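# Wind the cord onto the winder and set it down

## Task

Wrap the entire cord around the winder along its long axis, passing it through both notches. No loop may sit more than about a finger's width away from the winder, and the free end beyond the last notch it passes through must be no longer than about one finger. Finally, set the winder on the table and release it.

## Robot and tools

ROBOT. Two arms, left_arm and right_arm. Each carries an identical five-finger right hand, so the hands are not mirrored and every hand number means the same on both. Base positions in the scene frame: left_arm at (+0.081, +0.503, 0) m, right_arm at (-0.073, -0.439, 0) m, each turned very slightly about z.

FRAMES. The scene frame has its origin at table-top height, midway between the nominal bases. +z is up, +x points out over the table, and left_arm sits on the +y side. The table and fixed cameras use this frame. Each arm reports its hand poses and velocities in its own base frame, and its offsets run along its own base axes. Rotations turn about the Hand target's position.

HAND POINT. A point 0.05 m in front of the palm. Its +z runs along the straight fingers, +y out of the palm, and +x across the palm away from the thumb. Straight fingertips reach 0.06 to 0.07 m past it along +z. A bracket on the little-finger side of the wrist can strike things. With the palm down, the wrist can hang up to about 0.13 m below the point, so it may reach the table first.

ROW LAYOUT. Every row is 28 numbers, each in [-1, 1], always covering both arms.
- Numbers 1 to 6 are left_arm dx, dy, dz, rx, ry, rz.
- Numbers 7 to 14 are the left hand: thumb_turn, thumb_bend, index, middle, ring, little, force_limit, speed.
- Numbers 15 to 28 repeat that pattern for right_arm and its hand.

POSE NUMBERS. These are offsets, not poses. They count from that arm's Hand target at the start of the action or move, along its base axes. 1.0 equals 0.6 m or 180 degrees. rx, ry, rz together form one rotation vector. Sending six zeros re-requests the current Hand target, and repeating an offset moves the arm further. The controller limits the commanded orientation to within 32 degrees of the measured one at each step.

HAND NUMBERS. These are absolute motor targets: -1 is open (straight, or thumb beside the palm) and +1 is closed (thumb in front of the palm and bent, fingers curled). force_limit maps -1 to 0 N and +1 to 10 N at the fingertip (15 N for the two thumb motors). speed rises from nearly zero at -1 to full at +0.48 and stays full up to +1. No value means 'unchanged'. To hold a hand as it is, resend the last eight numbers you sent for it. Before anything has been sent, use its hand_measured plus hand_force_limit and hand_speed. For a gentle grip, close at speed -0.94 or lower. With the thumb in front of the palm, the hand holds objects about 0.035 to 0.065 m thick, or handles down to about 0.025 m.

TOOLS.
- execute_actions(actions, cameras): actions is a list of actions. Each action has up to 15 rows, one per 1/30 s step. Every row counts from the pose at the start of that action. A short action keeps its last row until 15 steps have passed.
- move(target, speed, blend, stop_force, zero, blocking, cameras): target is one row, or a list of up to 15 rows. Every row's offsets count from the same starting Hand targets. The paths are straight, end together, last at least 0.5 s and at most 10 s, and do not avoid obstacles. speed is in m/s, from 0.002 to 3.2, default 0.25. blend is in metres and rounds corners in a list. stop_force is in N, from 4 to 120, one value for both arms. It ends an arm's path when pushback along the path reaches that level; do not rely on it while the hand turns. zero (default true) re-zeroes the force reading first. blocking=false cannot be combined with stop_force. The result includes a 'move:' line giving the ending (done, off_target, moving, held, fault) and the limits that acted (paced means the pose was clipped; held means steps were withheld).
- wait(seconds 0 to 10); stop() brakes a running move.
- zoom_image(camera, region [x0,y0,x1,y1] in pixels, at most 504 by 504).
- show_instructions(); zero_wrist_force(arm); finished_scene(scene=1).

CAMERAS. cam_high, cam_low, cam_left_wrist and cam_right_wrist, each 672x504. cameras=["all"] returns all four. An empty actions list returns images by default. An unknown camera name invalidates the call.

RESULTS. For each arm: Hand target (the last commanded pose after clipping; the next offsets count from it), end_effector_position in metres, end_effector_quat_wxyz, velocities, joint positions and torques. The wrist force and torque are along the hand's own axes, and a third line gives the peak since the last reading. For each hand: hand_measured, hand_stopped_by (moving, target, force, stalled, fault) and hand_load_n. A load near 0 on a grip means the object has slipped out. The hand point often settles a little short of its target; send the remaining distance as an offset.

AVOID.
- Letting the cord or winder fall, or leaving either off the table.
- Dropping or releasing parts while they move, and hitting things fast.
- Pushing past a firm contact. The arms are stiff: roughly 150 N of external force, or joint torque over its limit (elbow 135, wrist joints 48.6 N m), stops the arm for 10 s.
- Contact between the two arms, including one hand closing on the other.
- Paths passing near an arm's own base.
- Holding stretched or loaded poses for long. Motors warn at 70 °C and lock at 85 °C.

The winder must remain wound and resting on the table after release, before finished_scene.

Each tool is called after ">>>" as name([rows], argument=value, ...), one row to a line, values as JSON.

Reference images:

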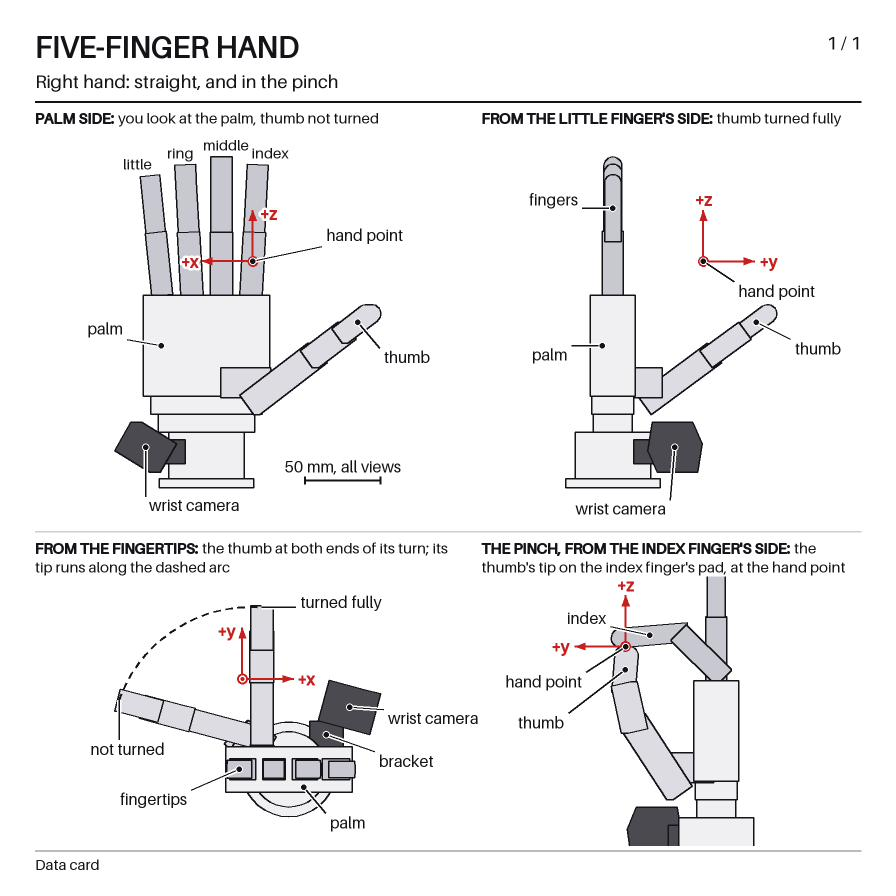

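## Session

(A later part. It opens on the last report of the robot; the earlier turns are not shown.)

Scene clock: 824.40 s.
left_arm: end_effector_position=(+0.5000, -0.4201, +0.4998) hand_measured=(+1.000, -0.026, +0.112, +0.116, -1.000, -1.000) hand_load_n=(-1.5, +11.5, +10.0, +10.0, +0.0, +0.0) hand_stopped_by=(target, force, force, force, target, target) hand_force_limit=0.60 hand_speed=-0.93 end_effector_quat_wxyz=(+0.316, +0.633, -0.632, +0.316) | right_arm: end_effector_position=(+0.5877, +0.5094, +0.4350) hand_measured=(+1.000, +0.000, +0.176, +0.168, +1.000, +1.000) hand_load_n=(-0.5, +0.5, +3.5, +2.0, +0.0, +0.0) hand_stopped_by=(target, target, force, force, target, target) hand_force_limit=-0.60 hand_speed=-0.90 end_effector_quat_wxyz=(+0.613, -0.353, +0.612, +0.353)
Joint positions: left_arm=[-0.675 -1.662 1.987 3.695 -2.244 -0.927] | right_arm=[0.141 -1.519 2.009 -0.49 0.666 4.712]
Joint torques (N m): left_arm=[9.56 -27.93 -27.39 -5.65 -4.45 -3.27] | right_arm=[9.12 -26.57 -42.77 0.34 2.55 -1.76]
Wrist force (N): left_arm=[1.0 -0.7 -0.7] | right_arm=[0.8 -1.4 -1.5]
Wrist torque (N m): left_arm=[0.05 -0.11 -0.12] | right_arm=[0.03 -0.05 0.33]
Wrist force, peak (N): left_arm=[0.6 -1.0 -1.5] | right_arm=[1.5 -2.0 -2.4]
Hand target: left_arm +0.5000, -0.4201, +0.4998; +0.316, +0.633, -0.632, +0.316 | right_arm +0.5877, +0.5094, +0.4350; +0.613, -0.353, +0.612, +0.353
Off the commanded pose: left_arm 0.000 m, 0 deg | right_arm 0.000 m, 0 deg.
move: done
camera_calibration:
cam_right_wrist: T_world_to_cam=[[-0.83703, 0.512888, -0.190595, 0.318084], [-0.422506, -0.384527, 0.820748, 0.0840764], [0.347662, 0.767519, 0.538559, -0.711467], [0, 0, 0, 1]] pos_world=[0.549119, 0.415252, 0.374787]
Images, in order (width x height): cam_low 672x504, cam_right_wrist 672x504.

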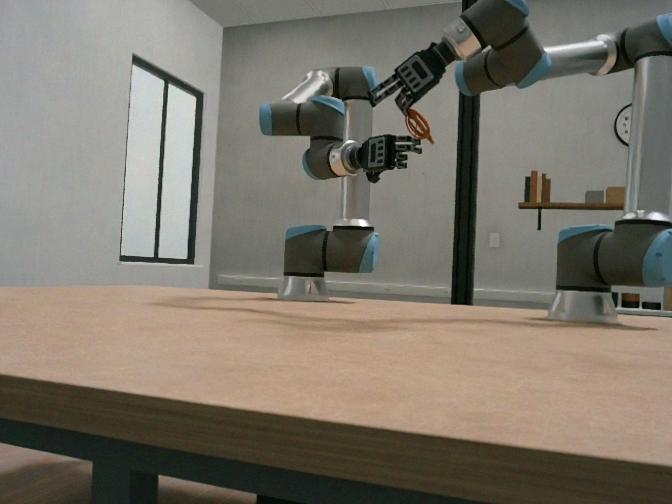

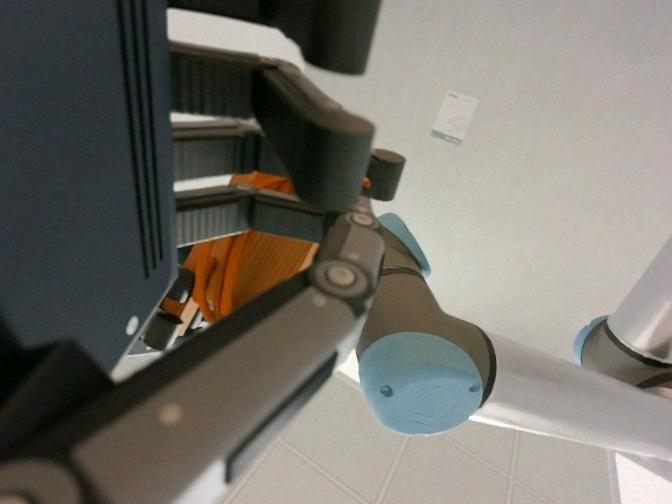

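>>> move([
  [0,0,0,0,0,0,1,0.2,0.65,0.6,-1,-1,0.6,-0.93, 0,0,0,0,0,0,1,0,0.65,0.65,1,1,-0.3,-0.92],
  [0,0,0,0,0,0,1,0.2,0.65,0.6,-1,-1,0.6,-0.93, 0.012,0.01,-0.0383,0,0,0,1,0,0.65,0.65,1,1,-0.3,-0.92],
], speed=0.04, cameras=["cam_right_wrist","cam_low","cam_left_wrist"])

>>> zoom_image(camera="cam_left_wrist", region=[250, 150, 554, 454])

>>> zoom_image(camera="cam_low", region=[340, 50, 520, 230])

Scene clock: 827.63 s.
left_arm: end_effector_position=(+0.5000, -0.4201, +0.4998) hand_measured=(+1.000, -0.026, +0.112, +0.116, -1.000, -1.000) hand_load_n=(-1.5, +11.0, +10.0, +10.0, +0.0, +0.0) hand_stopped_by=(target, force, force, force, target, target) hand_force_limit=0.60 hand_speed=-0.93 end_effector_quat_wxyz=(+0.316, +0.633, -0.632, +0.316) | right_arm: end_effector_position=(+0.5949, +0.5153, +0.4122) hand_measured=(+1.000, +0.000, +0.176, +0.174, +1.000, +1.000) hand_load_n=(-0.5, +0.5, +3.5, +4.0, +0.0, +0.0) hand_stopped_by=(target, target, force, force, target, target) hand_force_limit=-0.30 hand_speed=-0.92 end_effector_quat_wxyz=(+0.613, -0.353, +0.612, +0.353)
Joint positions: left_arm=[-0.675 -1.662 1.987 3.695 -2.244 -0.927] | right_arm=[0.15 -1.484 2.016 -0.533 0.675 4.712]
Joint torques (N m): left_arm=[8.19 -27.05 -27.17 -5.82 -4.18 -3.21] | right_arm=[10.02 -30.58 -29.13 -2.7 2.61 0.67]
Wrist force (N): left_arm=[0.6 -0.3 -0.7] | right_arm=[1.0 -1.5 -1.7]
Wrist torque (N m): left_arm=[0.12 -0.06 -0.12] | right_arm=[0.02 -0.09 0.35]
Wrist force, peak (N): left_arm=[1.1 -0.9 -1.0] | right_arm=[1.5 -1.9 -1.6]
Hand target: left_arm +0.5000, -0.4201, +0.4998; +0.316, +0.633, -0.632, +0.316 | right_arm +0.5949, +0.5154, +0.4120; +0.613, -0.353, +0.612, +0.353
Off the commanded pose: left_arm 0.000 m, 0 deg | right_arm 0.000 m, 0 deg.
move: done
camera_calibration:
cam_left_wrist: T_world_to_cam=[[-0.957878, -0.194839, 0.210968, 0.291658], [-0.261871, 0.89415, -0.363206, 0.690785], [-0.11787, -0.403154, -0.907509, 0.461238], [0, 0, 0, 1]] pos_world=[0.514636, -0.374889, 0.607945]
cam_right_wrist: T_world_to_cam=[[-0.83706, 0.512823, -0.19064, 0.316715], [-0.42252, -0.38456, 0.820726, 0.108088], [0.347574, 0.767546, 0.538578, -0.706153], [0, 0, 0, 1]] pos_world=[0.556219, 0.421152, 0.351987]
Images, in order (width x height): cam_low 672x504, cam_left_wrist 672x504, cam_right_wrist 672x504.

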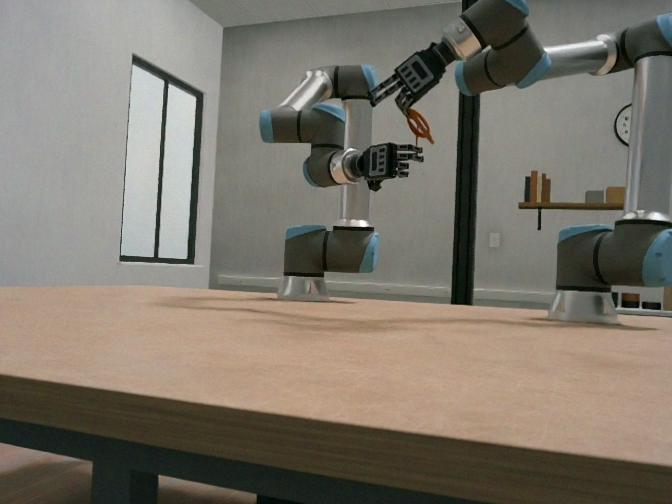

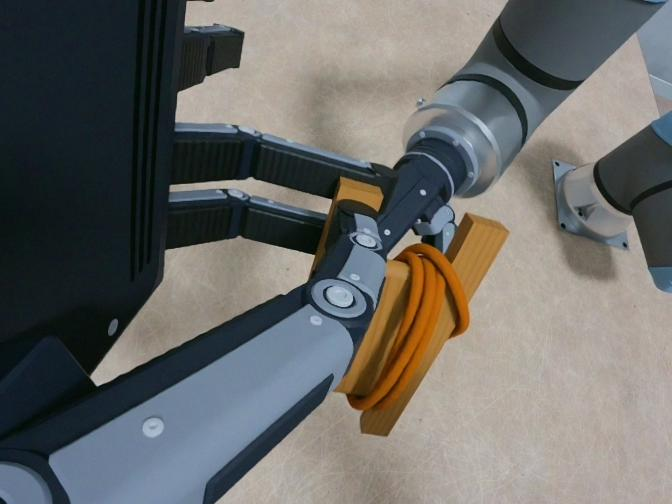

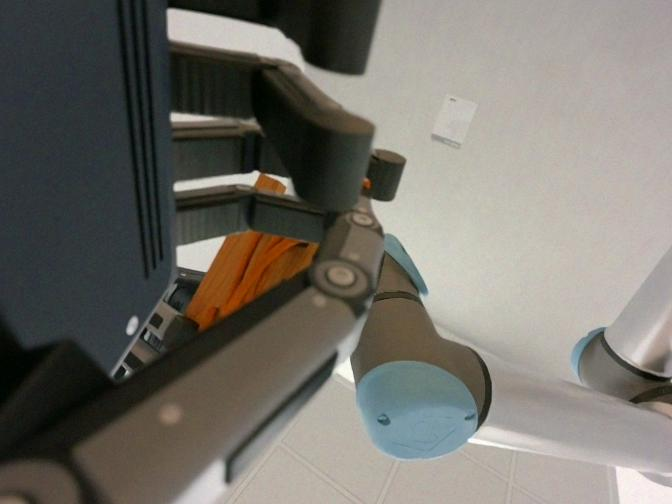

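Scaled by 1.658 from the camera's 672x504 image, which has a finer 960x720 frame.

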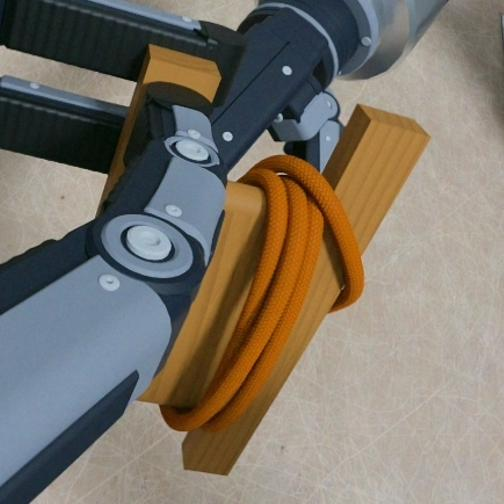

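Scaled by 2.800 from the camera's 672x504 image, which has a finer 960x720 frame.

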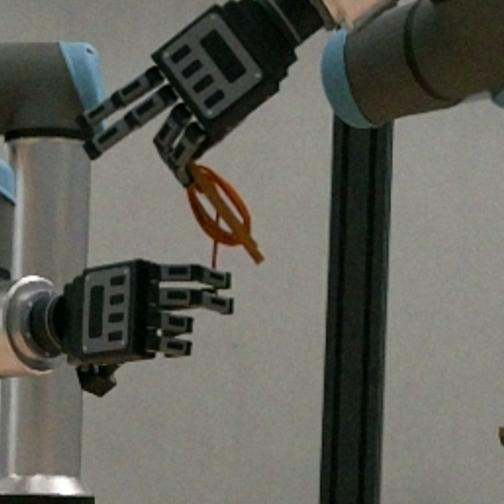

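>>> move([
  [0,0,0,0,0,0,1,0.2,0.65,0.6,-1,-1,0.6,-0.93, 0.0285,0.066,0,0,0,0,1,0,0.65,0.65,1,1,-0.3,-0.92],
  [0,0,0,0,0,0,1,0.2,0.65,0.6,-1,-1,0.6,-0.93, 0.0702,0.136,0.03,0.0986,-0.0264,0.0807,1,0,0.65,0.65,1,1,-0.3,-0.92],
], speed=0.06, blend=[0.01,0], cameras=["cam_right_wrist","cam_low","cam_left_wrist"])

>>> zoom_image(camera="cam_left_wrist", region=[250, 150, 554, 454])

>>> zoom_image(camera="cam_low", region=[340, 50, 520, 230])

Scene clock: 833.80 s.
left_arm: end_effector_position=(+0.5000, -0.4201, +0.4998) hand_measured=(+1.000, -0.026, +0.112, +0.114, -1.000, -1.000) hand_load_n=(-2.0, +5.5, +4.5, +13.5, +0.0, +0.0) hand_stopped_by=(target, force, force, force, target, target) hand_force_limit=0.60 hand_speed=-0.93 end_effector_quat_wxyz=(+0.316, +0.633, -0.632, +0.316) | right_arm: end_effector_position=(+0.6370, +0.5969, +0.4300) hand_measured=(+1.000, +0.000, +0.176, +0.174, +1.000, +1.000) hand_load_n=(-1.0, -0.5, +1.5, +4.0, +0.0, +0.0) hand_stopped_by=(target, target, force, force, target, target) hand_force_limit=-0.30 hand_speed=-0.92 end_effector_quat_wxyz=(+0.635, -0.344, +0.476, +0.503)
Joint positions: left_arm=[-0.675 -1.662 1.987 3.695 -2.244 -0.927] | right_arm=[0.259 -1.274 1.935 -1.232 0.614 5.24]
Joint torques (N m): left_arm=[5.85 -27.31 -27.78 -4.7 -3.63 -3.34] | right_arm=[11.38 -44.03 -41.62 -4.83 2.74 1.95]
Wrist force (N): left_arm=[0.3 -1.4 -2.0] | right_arm=[0.8 -1.7 -4.6]
Wrist torque (N m): left_arm=[-0.02 -0.28 -0.03] | right_arm=[0.03 -0.09 0.08]
Wrist force, peak (N): left_arm=[3.5 -0.6 -2.9] | right_arm=[4.3 -1.8 -3.1]
Hand target: left_arm +0.5000, -0.4201, +0.4998; +0.316, +0.633, -0.632, +0.316 | right_arm +0.6371, +0.5970, +0.4300; +0.635, -0.343, +0.475, +0.503
Off the commanded pose: left_arm 0.000 m, 0 deg | right_arm 0.000 m, 0 deg.
move: done
camera_calibration:
cam_left_wrist: T_world_to_cam=[[-0.957878, -0.194839, 0.210968, 0.291658], [-0.261871, 0.89415, -0.363206, 0.690785], [-0.11787, -0.403154, -0.907509, 0.461238], [0, 0, 0, 1]] pos_world=[0.514636, -0.374889, 0.607945]
cam_right_wrist: T_world_to_cam=[[-0.932607, 0.335988, -0.131741, 0.454598], [-0.342431, -0.708571, 0.616983, 0.372712], [0.113951, 0.620515, 0.775872, -0.658516], [0, 0, 0, 1]] pos_world=[0.626628, 0.519972, 0.340857]
Images, in order (width x height): cam_low 672x504, cam_left_wrist 672x504, cam_right_wrist 672x504.

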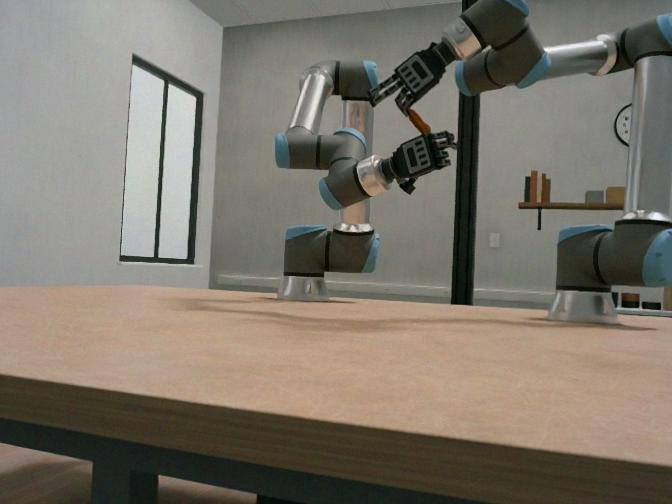

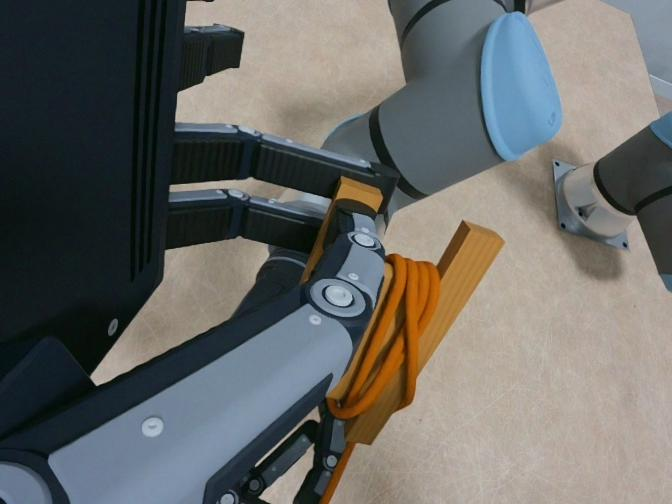

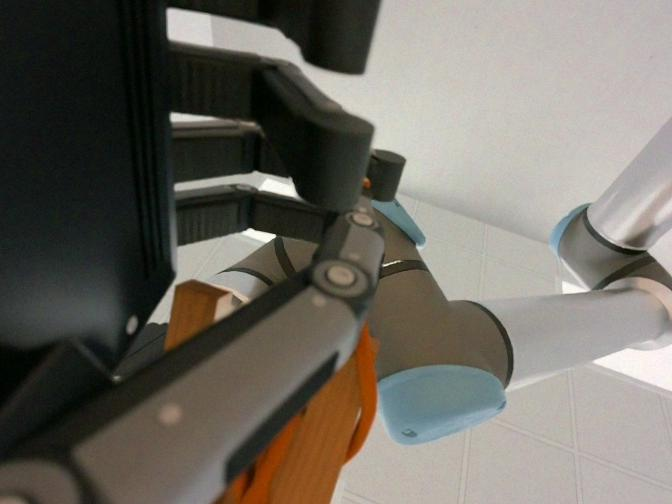

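Scaled by 1.658 from the camera's 672x504 image, which has a finer 960x720 frame.

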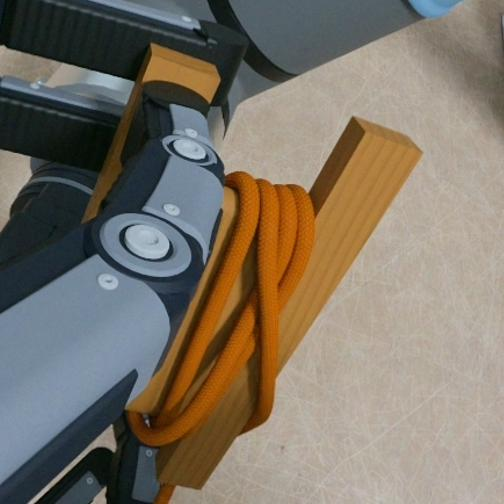

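Scaled by 2.800 from the camera's 672x504 image, which has a finer 960x720 frame.

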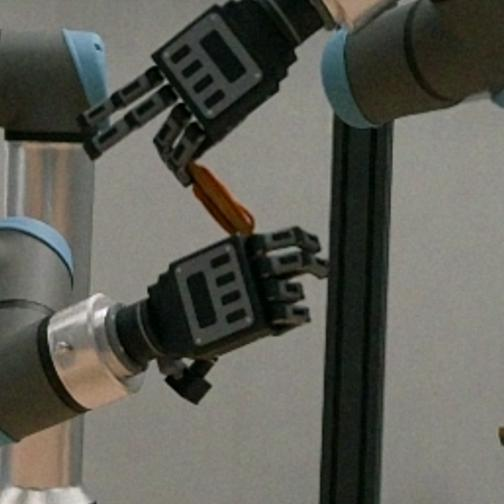

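>>> move([
  [0,0,0,0,0,0,1,0.2,0.65,0.6,-1,-1,0.6,-0.93, -0.0417,-0.07,-0.03,-0.0986,0.0264,-0.0807,1,0,0.65,0.65,1,1,-0.3,-0.92],
  [0,0,0,0,0,0,1,0.2,0.65,0.6,-1,-1,0.6,-0.93, -0.08,-0.105,-0.03,-0.0986,0.0264,-0.0807,1,0,0.65,0.65,1,1,-0.3,-0.92],
  [0,0,0,0,0,0,1,0.2,0.65,0.6,-1,-1,0.6,-0.93, -0.0883,-0.045,-0.025,-0.0986,0.0264,-0.0807,1,0,0.65,0.65,1,1,-0.3,-0.92],
], speed=0.06, blend=[0.008,0.008,0], cameras=["cam_right_wrist","cam_left_wrist"])

>>> zoom_image(camera="cam_left_wrist", region=[250, 150, 554, 454])

Scene clock: 840.07 s.
left_arm: end_effector_position=(+0.5000, -0.4201, +0.4998) hand_measured=(+1.000, -0.026, +0.112, +0.114, -1.000, -1.000) hand_load_n=(-0.5, +10.5, +10.0, +10.5, +0.0, +0.0) hand_stopped_by=(target, force, force, force, target, target) hand_force_limit=0.60 hand_speed=-0.93 end_effector_quat_wxyz=(+0.316, +0.633, -0.632, +0.316) | right_arm: end_effector_position=(+0.5841, +0.5698, +0.4150) hand_measured=(+1.000, +0.000, +0.176, +0.174, +1.000, +1.000) hand_load_n=(-0.5, +0.0, +3.5, +4.0, +0.0, +0.0) hand_stopped_by=(target, target, force, force, target, target) hand_force_limit=-0.30 hand_speed=-0.92 end_effector_quat_wxyz=(+0.613, -0.353, +0.612, +0.353)
Joint positions: left_arm=[-0.675 -1.662 1.987 3.695 -2.244 -0.927] | right_arm=[0.251 -1.459 1.983 -0.524 0.775 4.712]
Joint torques (N m): left_arm=[0.98 -27.79 -28.13 -3.6 -1.8 -0.38] | right_arm=[9.2 -31.64 -42.33 0.13 2.74 -2.31]
Wrist force (N): left_arm=[0.7 -0.9 -0.3] | right_arm=[0.9 -1.8 -1.5]
Wrist torque (N m): left_arm=[0.01 -0.07 -0.14] | right_arm=[-0.02 -0.08 0.31]
Wrist force, peak (N): left_arm=[3.3 1.5 -0.3] | right_arm=[0.2 -1.9 -4.7]
Hand target: left_arm +0.5000, -0.4201, +0.4998; +0.316, +0.633, -0.632, +0.316 | right_arm +0.5841, +0.5700, +0.4150; +0.613, -0.353, +0.612, +0.353
Off the commanded pose: left_arm 0.000 m, 0 deg | right_arm 0.000 m, 0 deg.
move: done
camera_calibration:
cam_left_wrist: T_world_to_cam=[[-0.957878, -0.194839, 0.210968, 0.291658], [-0.261871, 0.89415, -0.363206, 0.690785], [-0.11787, -0.403154, -0.907509, 0.461238], [0, 0, 0, 1]] pos_world=[0.514636, -0.374889, 0.607945]
cam_right_wrist: T_world_to_cam=[[-0.83703, 0.512888, -0.190595, 0.280281], [-0.422506, -0.384527, 0.820748, 0.122196], [0.347662, 0.767519, 0.538559, -0.745802], [0, 0, 0, 1]] pos_world=[0.545519, 0.475652, 0.354787]
Images, in order (width x height): cam_left_wrist 672x504, cam_right_wrist 672x504.

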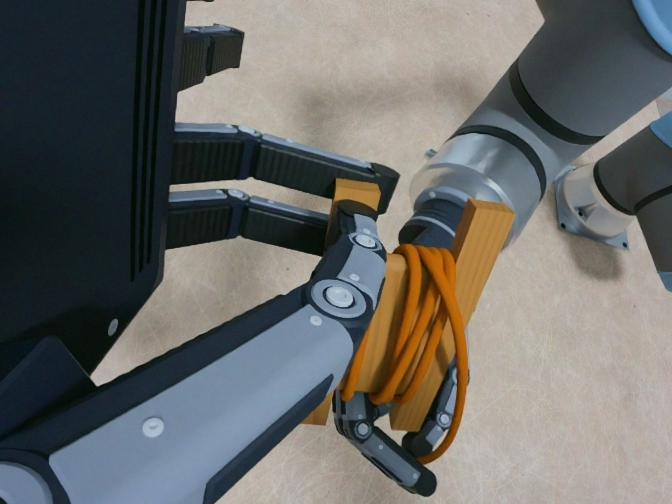

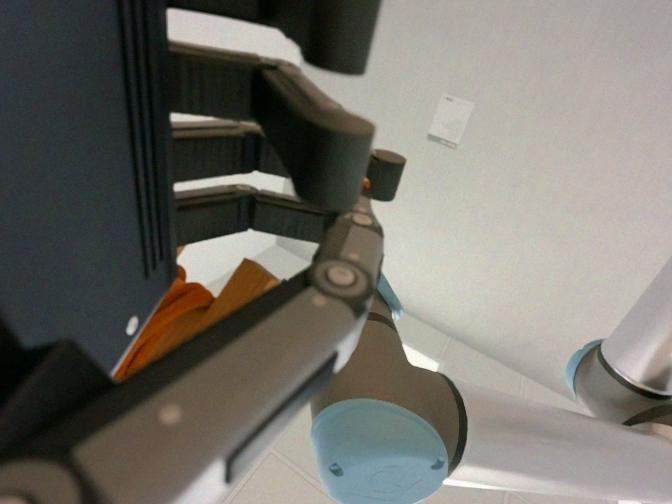

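Scaled by 1.658 from the camera's 672x504 image, which has a finer 960x720 frame.

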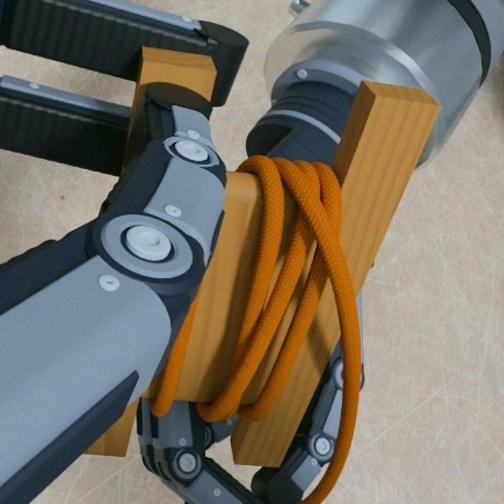

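>>> move([
  [0,0,0,0,0,0,1,0.2,0.65,0.6,-1,-1,0.6,-0.93, 0.0015,0.05,0.0333,0.1971,-0.0527,0.1614,1,0,0.65,0.65,1,1,-0.3,-0.92],
  [0,0,0,0,0,0,1,0.2,0.65,0.6,-1,-1,0.6,-0.93, 0.0267,0.0667,0.075,0.1971,-0.0527,0.1614,1,0,0.65,0.65,1,1,-0.3,-0.92],
  [0,0,0,0,0,0,1,0.2,0.65,0.6,-1,-1,0.6,-0.93, 0.0612,0.05,0.0667,0.1971,-0.0527,0.1614,1,0,0.65,0.65,1,1,-0.3,-0.92],
], speed=[0.12,0.06,0.06], blend=[0.005,0.008,0], cameras=["cam_right_wrist","cam_left_wrist","cam_low"])

>>> zoom_image(camera="cam_left_wrist", region=[250, 150, 554, 454])

>>> zoom_image(camera="cam_low", region=[340, 50, 520, 230])

Scene clock: 846.00 s.
left_arm: end_effector_position=(+0.5000, -0.4201, +0.4998) hand_measured=(+1.000, -0.026, +0.112, +0.114, -1.000, -1.000) hand_load_n=(-3.5, +11.5, +16.0, +11.5, +0.0, +0.0) hand_stopped_by=(target, force, force, force, target, target) hand_force_limit=0.60 hand_speed=-0.93 end_effector_quat_wxyz=(+0.316, +0.633, -0.632, +0.316) | right_arm: end_effector_position=(+0.6205, +0.6001, +0.4551) hand_measured=(+1.000, +0.000, +0.176, +0.174, +1.000, +1.000) hand_load_n=(-0.5, +0.0, +3.5, +4.0, +0.0, +0.0) hand_stopped_by=(target, target, force, force, target, target) hand_force_limit=-0.30 hand_speed=-0.92 end_effector_quat_wxyz=(+0.631, -0.319, +0.319, +0.631)
Joint positions: left_arm=[-0.675 -1.662 1.987 3.695 -2.244 -0.927] | right_arm=[0.313 -1.12 1.93 -1.985 0.697 5.784]
Joint torques (N m): left_arm=[-2.92 -25.72 -27.34 -0.09 -0.03 1.74] | right_arm=[-21.92 -56.69 -42.79 -6.76 0.06 1.87]
Wrist force (N): left_arm=[10.2 -1.9 -0.7] | right_arm=[10.2 -0.3 -2.5]
Wrist torque (N m): left_arm=[0.10 0.01 0.05] | right_arm=[0.12 -0.48 0.51]
Wrist force, peak (N): left_arm=[19.9 -1.1 -3.4] | right_arm=[19.6 -1.2 -5.3]
Hand target: left_arm +0.5000, -0.4201, +0.4998; +0.316, +0.633, -0.632, +0.316 | right_arm +0.6208, +0.6000, +0.4550; +0.631, -0.319, +0.319, +0.631
Off the commanded pose: left_arm 0.000 m, 0 deg | right_arm 0.000 m, 0 deg.
move: done
camera_calibration:
cam_left_wrist: T_world_to_cam=[[-0.957876, -0.194831, 0.210986, 0.291649], [-0.261882, 0.894114, -0.363288, 0.690826], [-0.117866, -0.403238, -0.907473, 0.461182], [0, 0, 0, 1]] pos_world=[0.514636, -0.374889, 0.607945]
cam_right_wrist: T_world_to_cam=[[-0.981492, 0.132274, -0.138479, 0.597134], [-0.172459, -0.924883, 0.338894, 0.5046], [-0.0832498, 0.356504, 0.930578, -0.467701], [0, 0, 0, 1]] pos_world=[0.634169, 0.554448, 0.346916]
Images, in order (width x height): cam_low 672x504, cam_left_wrist 672x504, cam_right_wrist 672x504.

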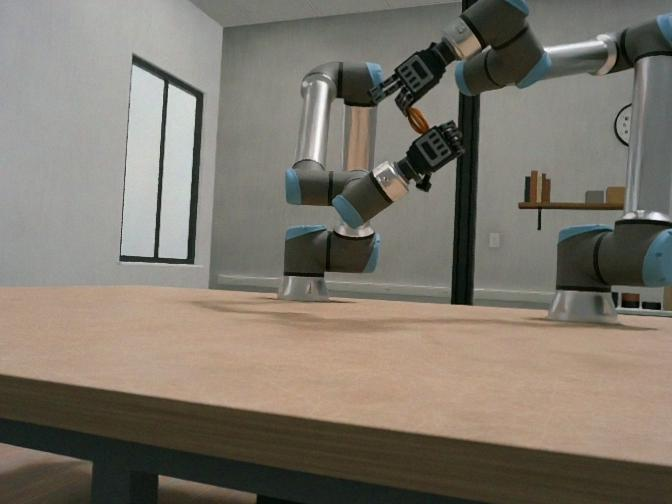

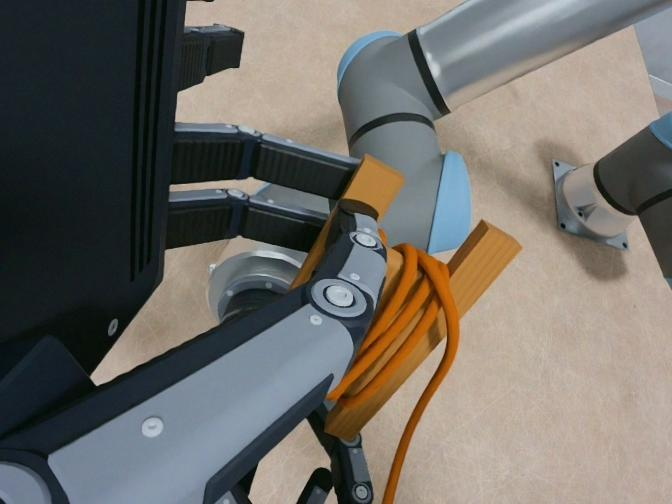

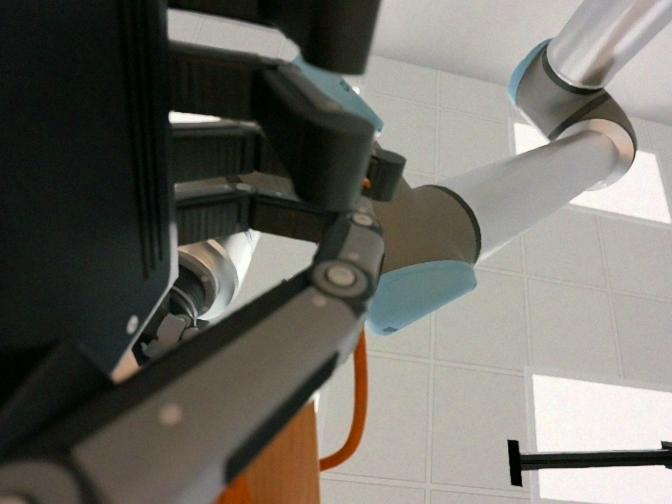

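Scaled by 1.658 from the camera's 672x504 image, which has a finer 960x720 frame.

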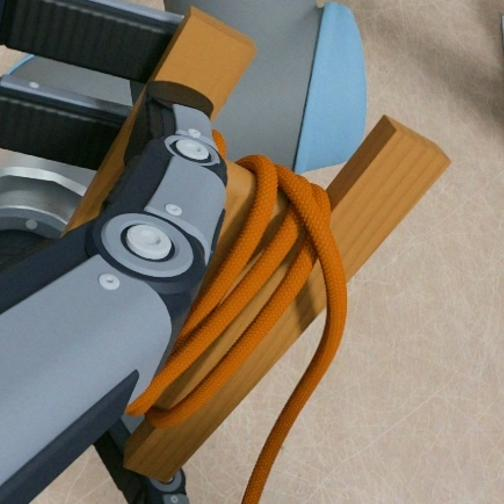

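Scaled by 2.800 from the camera's 672x504 image, which has a finer 960x720 frame.

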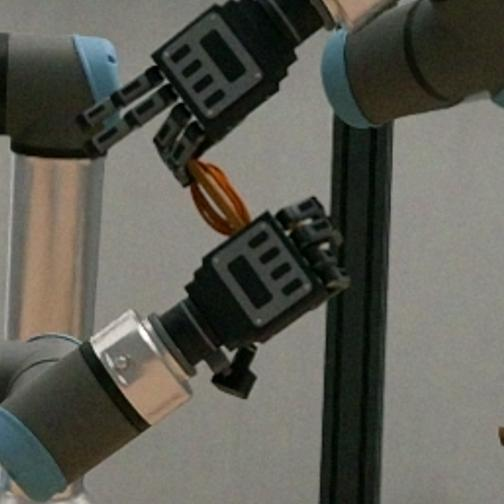

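>>> move([
  [0,0,0,0,0,0,1,0.2,0.65,0.6,-1,-1,0.6,-0.93, -0.045,0.01,-0.01,0,0,0,1,0,0.65,0.65,1,1,-0.3,-0.92],
  [0,0,0,0,0,0,1,0.2,0.65,0.6,-1,-1,0.6,-0.93, -0.055,0.01,-0.05,0,0,0,1,0,0.65,0.65,1,1,-0.3,-0.92],
], speed=0.06, blend=[0.008,0], cameras=["cam_right_wrist","cam_left_wrist"])

>>> zoom_image(camera="cam_left_wrist", region=[250, 150, 554, 454])

Scene clock: 847.70 s.
left_arm: end_effector_position=(+0.5000, -0.4201, +0.4998) hand_measured=(+1.000, -0.026, +0.112, +0.114, -1.000, -1.000) hand_load_n=(-2.5, +12.5, +15.5, +11.0, +0.0, +0.0) hand_stopped_by=(target, force, force, force, target, target) hand_force_limit=0.60 hand_speed=-0.93 end_effector_quat_wxyz=(+0.316, +0.633, -0.632, +0.316) | right_arm: end_effector_position=(+0.5879, +0.6060, +0.4252) hand_measured=(+1.000, +0.000, +0.176, +0.174, +1.000, +1.000) hand_load_n=(-0.5, +0.0, +3.0, +4.0, +0.0, +0.0) hand_stopped_by=(target, target, force, force, target, target) hand_force_limit=-0.30 hand_speed=-0.92 end_effector_quat_wxyz=(+0.631, -0.319, +0.319, +0.631)
Joint positions: left_arm=[-0.675 -1.662 1.987 3.695 -2.244 -0.927] | right_arm=[0.334 -1.112 1.989 -2.029 0.706 5.754]
Joint torques (N m): left_arm=[-2.58 -29.63 -27.45 -4.98 0.73 1.97] | right_arm=[8.34 -49.74 -23.16 -5.66 3.75 -2.36]
Wrist force (N): left_arm=[1.0 -0.3 -0.7] | right_arm=[0.2 -1.3 -2.4]
Wrist torque (N m): left_arm=[0.12 -0.11 -0.10] | right_arm=[0.10 -0.03 0.27]
Wrist force, peak (N): left_arm=[10.5 -2.1 -0.9] | right_arm=[10.3 -0.3 -2.9]
Hand target: left_arm +0.5000, -0.4201, +0.4998; +0.316, +0.633, -0.632, +0.316 | right_arm +0.5878, +0.6060, +0.4250; +0.631, -0.319, +0.319, +0.631
Off the commanded pose: left_arm 0.000 m, 0 deg | right_arm 0.000 m, 0 deg.
move: done
camera_calibration:
cam_left_wrist: T_world_to_cam=[[-0.957878, -0.194839, 0.210968, 0.291658], [-0.261871, 0.89415, -0.363206, 0.690785], [-0.11787, -0.403154, -0.907509, 0.461238], [0, 0, 0, 1]] pos_world=[0.514636, -0.374889, 0.607945]
cam_right_wrist: T_world_to_cam=[[-0.981491, 0.13227, -0.138491, 0.560221], [-0.172468, -0.92485, 0.33898, 0.514526], [-0.0832465, 0.356591, 0.930544, -0.444734], [0, 0, 0, 1]] pos_world=[0.601569, 0.560347, 0.317016]
Images, in order (width x height): cam_left_wrist 672x504, cam_right_wrist 672x504.

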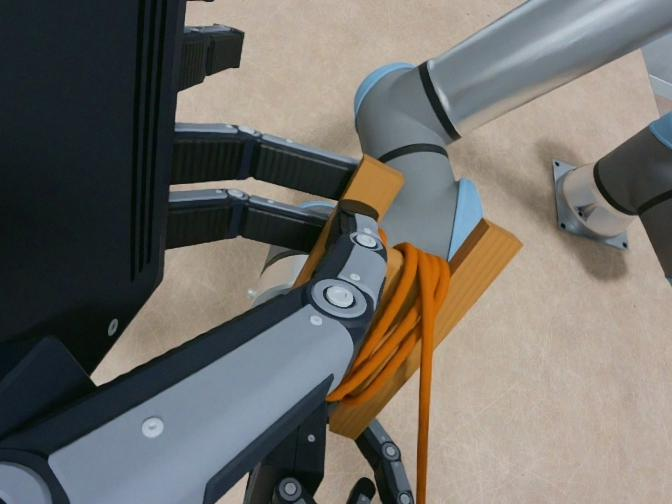

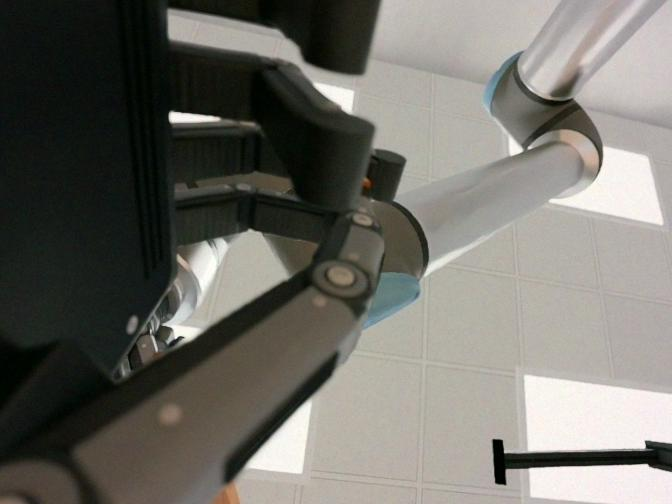

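Scaled by 1.658 from the camera's 672x504 image, which has a finer 960x720 frame.

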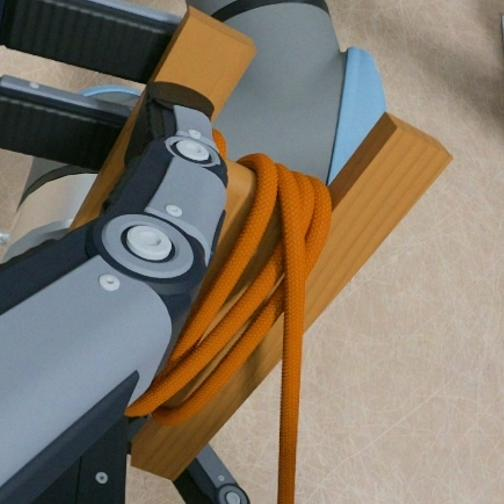

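>>> move([
  [0,0,0,0,0,0,1,0.2,0.65,0.6,-1,-1,0.6,-0.93, 0.055,0.0,-0.0167,0,0,0,1,0,0.65,0.65,1,1,-0.3,-0.92],
  [0,0,0,0,0,0,1,0.2,0.65,0.6,-1,-1,0.6,-0.93, 0.115,-0.0167,-0.0167,0,0,0,1,0,0.65,0.65,1,1,-0.3,-0.92],
  [0,0,0,0,0,0,1,0.2,0.65,0.6,-1,-1,0.6,-0.93, 0.115,-0.0377,-0.0057,0,0,0,1,0,0.65,0.65,1,1,-0.3,-0.92],
], speed=0.05, blend=[0.008,0.008,0], stop_force=6, cameras=["cam_right_wrist","cam_left_wrist","cam_low"])

>>> zoom_image(camera="cam_left_wrist", region=[250, 150, 554, 454])

>>> zoom_image(camera="cam_low", region=[360, 60, 500, 200])

Scene clock: 851.23 s.
left_arm: end_effector_position=(+0.5000, -0.4201, +0.4998) hand_measured=(+1.000, -0.026, +0.112, +0.114, -1.000, -1.000) hand_load_n=(-2.5, +12.5, +15.0, +11.0, +0.0, +0.0) hand_stopped_by=(target, force, force, force, target, target) hand_force_limit=0.60 hand_speed=-0.93 end_effector_quat_wxyz=(+0.316, +0.633, -0.632, +0.316) | right_arm: end_effector_position=(+0.6568, +0.5833, +0.4216) hand_measured=(+1.000, +0.000, +0.176, +0.174, +1.000, +1.000) hand_load_n=(+0.0, +0.0, +3.5, +4.0, +0.0, +0.0) hand_stopped_by=(target, target, force, force, target, target) hand_force_limit=-0.30 hand_speed=-0.92 end_effector_quat_wxyz=(+0.631, -0.319, +0.319, +0.631)
Joint positions: left_arm=[-0.675 -1.662 1.987 3.695 -2.244 -0.927] | right_arm=[0.279 -1.045 1.898 -2.066 0.685 5.834]
Joint torques (N m): left_arm=[-5.21 -27.49 -28.24 -4.8 1.52 1.85] | right_arm=[-18.31 -78.39 -24.26 -5.85 -2.01 1.72]
Wrist force (N): left_arm=[0.8 -0.3 -0.6] | right_arm=[0.9 -1.8 -3.0]
Wrist torque (N m): left_arm=[0.11 -0.08 -0.12] | right_arm=[0.04 -0.09 0.07]
Wrist force, peak (N): left_arm=[1.3 -0.7 -0.9] | right_arm=[0.5 -2.0 -3.5]
Hand target: left_arm +0.5000, -0.4201, +0.4998; +0.316, +0.633, -0.632, +0.316 | right_arm +0.6568, +0.5833, +0.4216; +0.631, -0.319, +0.319, +0.631
Off the commanded pose: left_arm 0.000 m, 0 deg | right_arm 0.000 m, 0 deg.
move: done; blend cut to 0.0071 m at target 2
camera_calibration:
cam_left_wrist: T_world_to_cam=[[-0.957878, -0.194839, 0.210968, 0.291658], [-0.261871, 0.89415, -0.363206, 0.690785], [-0.11787, -0.403154, -0.907509, 0.461238], [0, 0, 0, 1]] pos_world=[0.514636, -0.374889, 0.607945]
cam_right_wrist: T_world_to_cam=[[-0.981492, 0.132274, -0.138479, 0.630332], [-0.172459, -0.924883, 0.338894, 0.506767], [-0.0832498, 0.356504, 0.930578, -0.427551], [0, 0, 0, 1]] pos_world=[0.670469, 0.537748, 0.313416]
Images, in order (width x height): cam_low 672x504, cam_left_wrist 672x504, cam_right_wrist 672x504.

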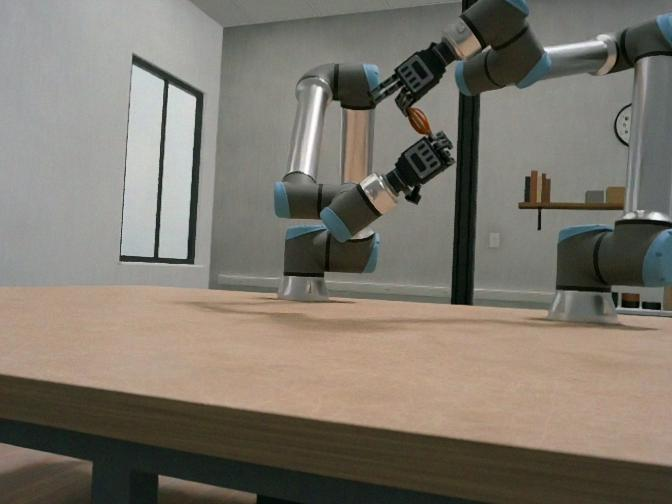

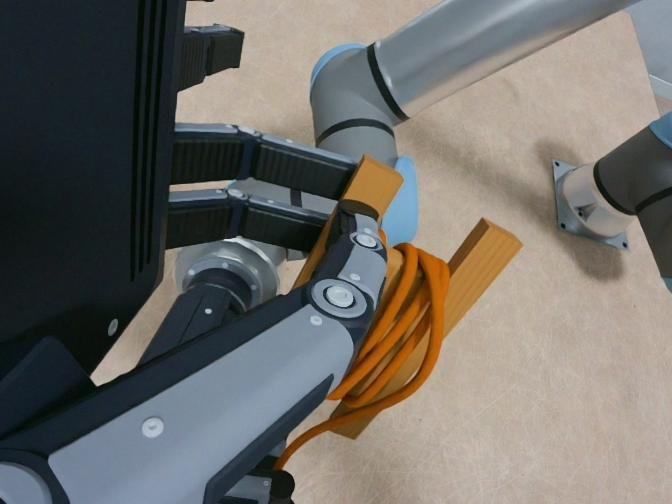

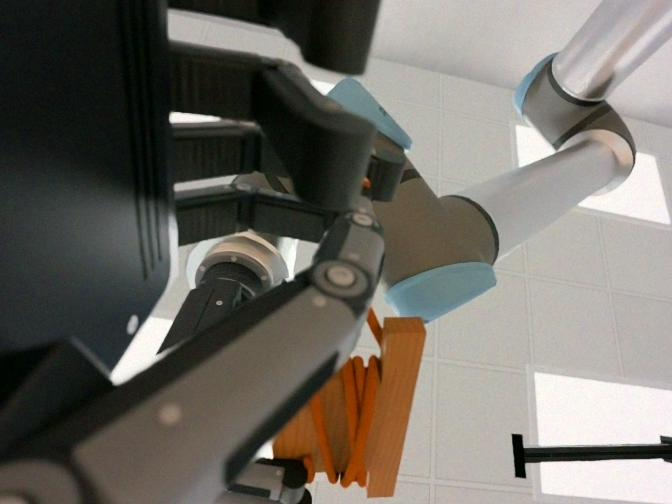

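Scaled by 1.658 from the camera's 672x504 image, which has a finer 960x720 frame.

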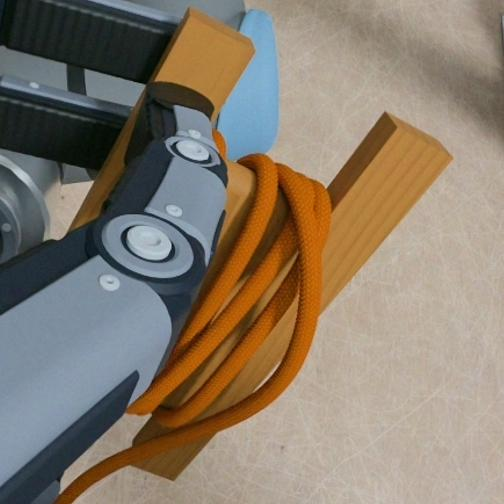

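Scaled by 3.600 from the camera's 672x504 image, which has a finer 960x720 frame.

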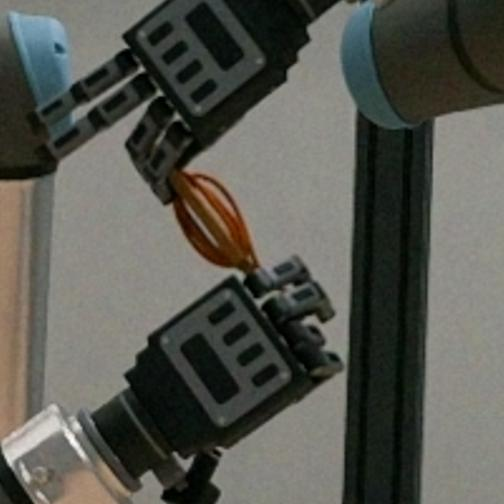

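>>> move([
  [0,0,0,0,0,0,1,0.2,0.65,0.6,-1,-1,0.6,-0.93, 0.0103,-0.0338,-0.025,0,0,0,1,0,0.65,0.65,1,1,-0.3,-0.92],
], speed=0.04, stop_force=6, cameras=["cam_right_wrist","cam_left_wrist"])

>>> zoom_image(camera="cam_left_wrist", region=[250, 150, 554, 454])

>>> zoom_image(camera="cam_right_wrist", region=[240, 220, 500, 504])

Scene clock: 853.33 s.
left_arm: end_effector_position=(+0.5000, -0.4201, +0.4998) hand_measured=(+1.000, -0.026, +0.112, +0.114, -1.000, -1.000) hand_load_n=(-2.5, +12.5, +15.5, +11.0, +0.0, +0.0) hand_stopped_by=(target, force, force, force, target, target) hand_force_limit=0.60 hand_speed=-0.93 end_effector_quat_wxyz=(+0.316, +0.633, -0.632, +0.316) | right_arm: end_effector_position=(+0.6630, +0.5631, +0.4066) hand_measured=(+1.000, +0.000, +0.176, +0.174, +1.000, +1.000) hand_load_n=(+0.0, +0.0, +3.0, +4.0, +0.0, +0.0) hand_stopped_by=(target, target, force, force, target, target) hand_force_limit=-0.30 hand_speed=-0.92 end_effector_quat_wxyz=(+0.631, -0.319, +0.319, +0.631)
Joint positions: left_arm=[-0.675 -1.662 1.987 3.695 -2.244 -0.927] | right_arm=[0.252 -1.027 1.914 -2.131 0.676 5.874]
Joint torques (N m): left_arm=[-6.42 -29.52 -28.61 -5.16 2.58 1.65] | right_arm=[-18.58 -56.04 -23.01 -5.71 -2.05 1.68]
Wrist force (N): left_arm=[0.7 -0.7 -0.7] | right_arm=[1.1 -1.4 -2.9]
Wrist torque (N m): left_arm=[0.06 -0.06 -0.14] | right_arm=[0.08 -0.14 0.08]
Wrist force, peak (N): left_arm=[0.9 -0.6 -1.2] | right_arm=[1.0 -1.9 -3.5]
Hand target: left_arm +0.5000, -0.4201, +0.4998; +0.316, +0.633, -0.632, +0.316 | right_arm +0.6630, +0.5631, +0.4066; +0.631, -0.319, +0.319, +0.631
Off the commanded pose: left_arm 0.000 m, 0 deg | right_arm 0.000 m, 0 deg.
move: done
camera_calibration:
cam_left_wrist: T_world_to_cam=[[-0.957878, -0.194839, 0.210968, 0.291658], [-0.261871, 0.89415, -0.363206, 0.690785], [-0.11787, -0.403154, -0.907509, 0.461238], [0, 0, 0, 1]] pos_world=[0.514636, -0.374889, 0.607945]
cam_right_wrist: T_world_to_cam=[[-0.981492, 0.132274, -0.138479, 0.637025], [-0.172459, -0.924883, 0.338894, 0.494145], [-0.0832498, 0.356504, 0.930578, -0.405839], [0, 0, 0, 1]] pos_world=[0.676669, 0.517448, 0.298416]
Images, in order (width x height): cam_left_wrist 672x504, cam_right_wrist 672x504.

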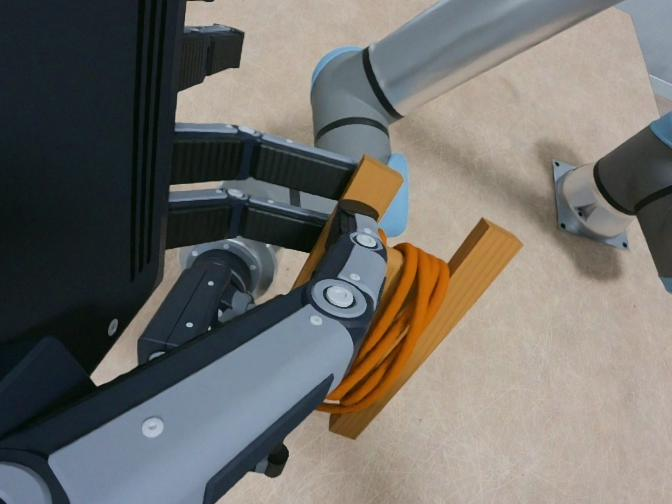

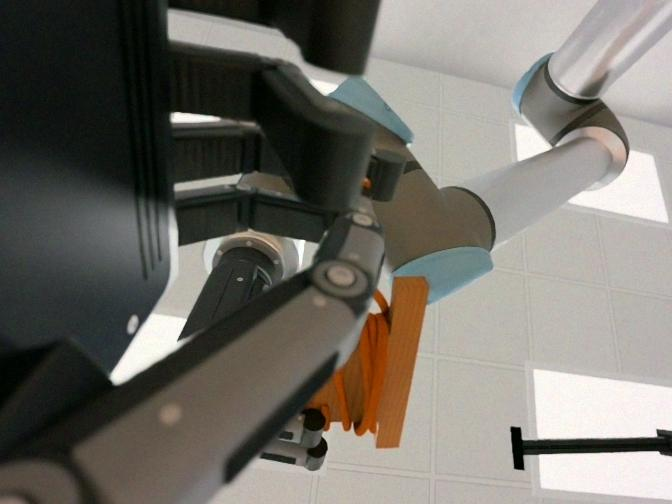

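Scaled by 1.658 from the camera's 672x504 image, which has a finer 960x720 frame.

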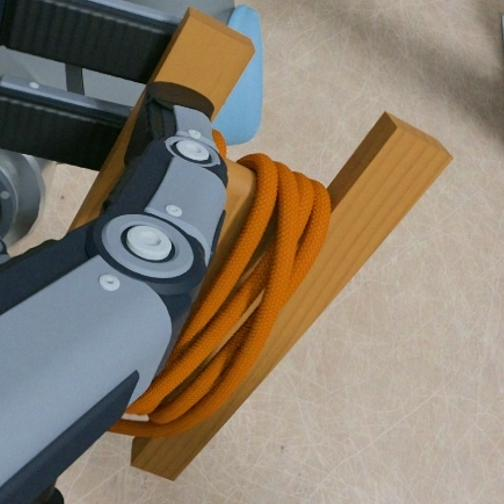

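Scaled by 1.775 from the camera's 672x504 image, which has a finer 960x720 frame.

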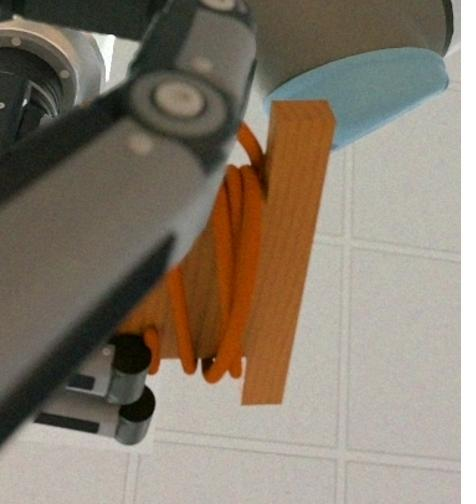

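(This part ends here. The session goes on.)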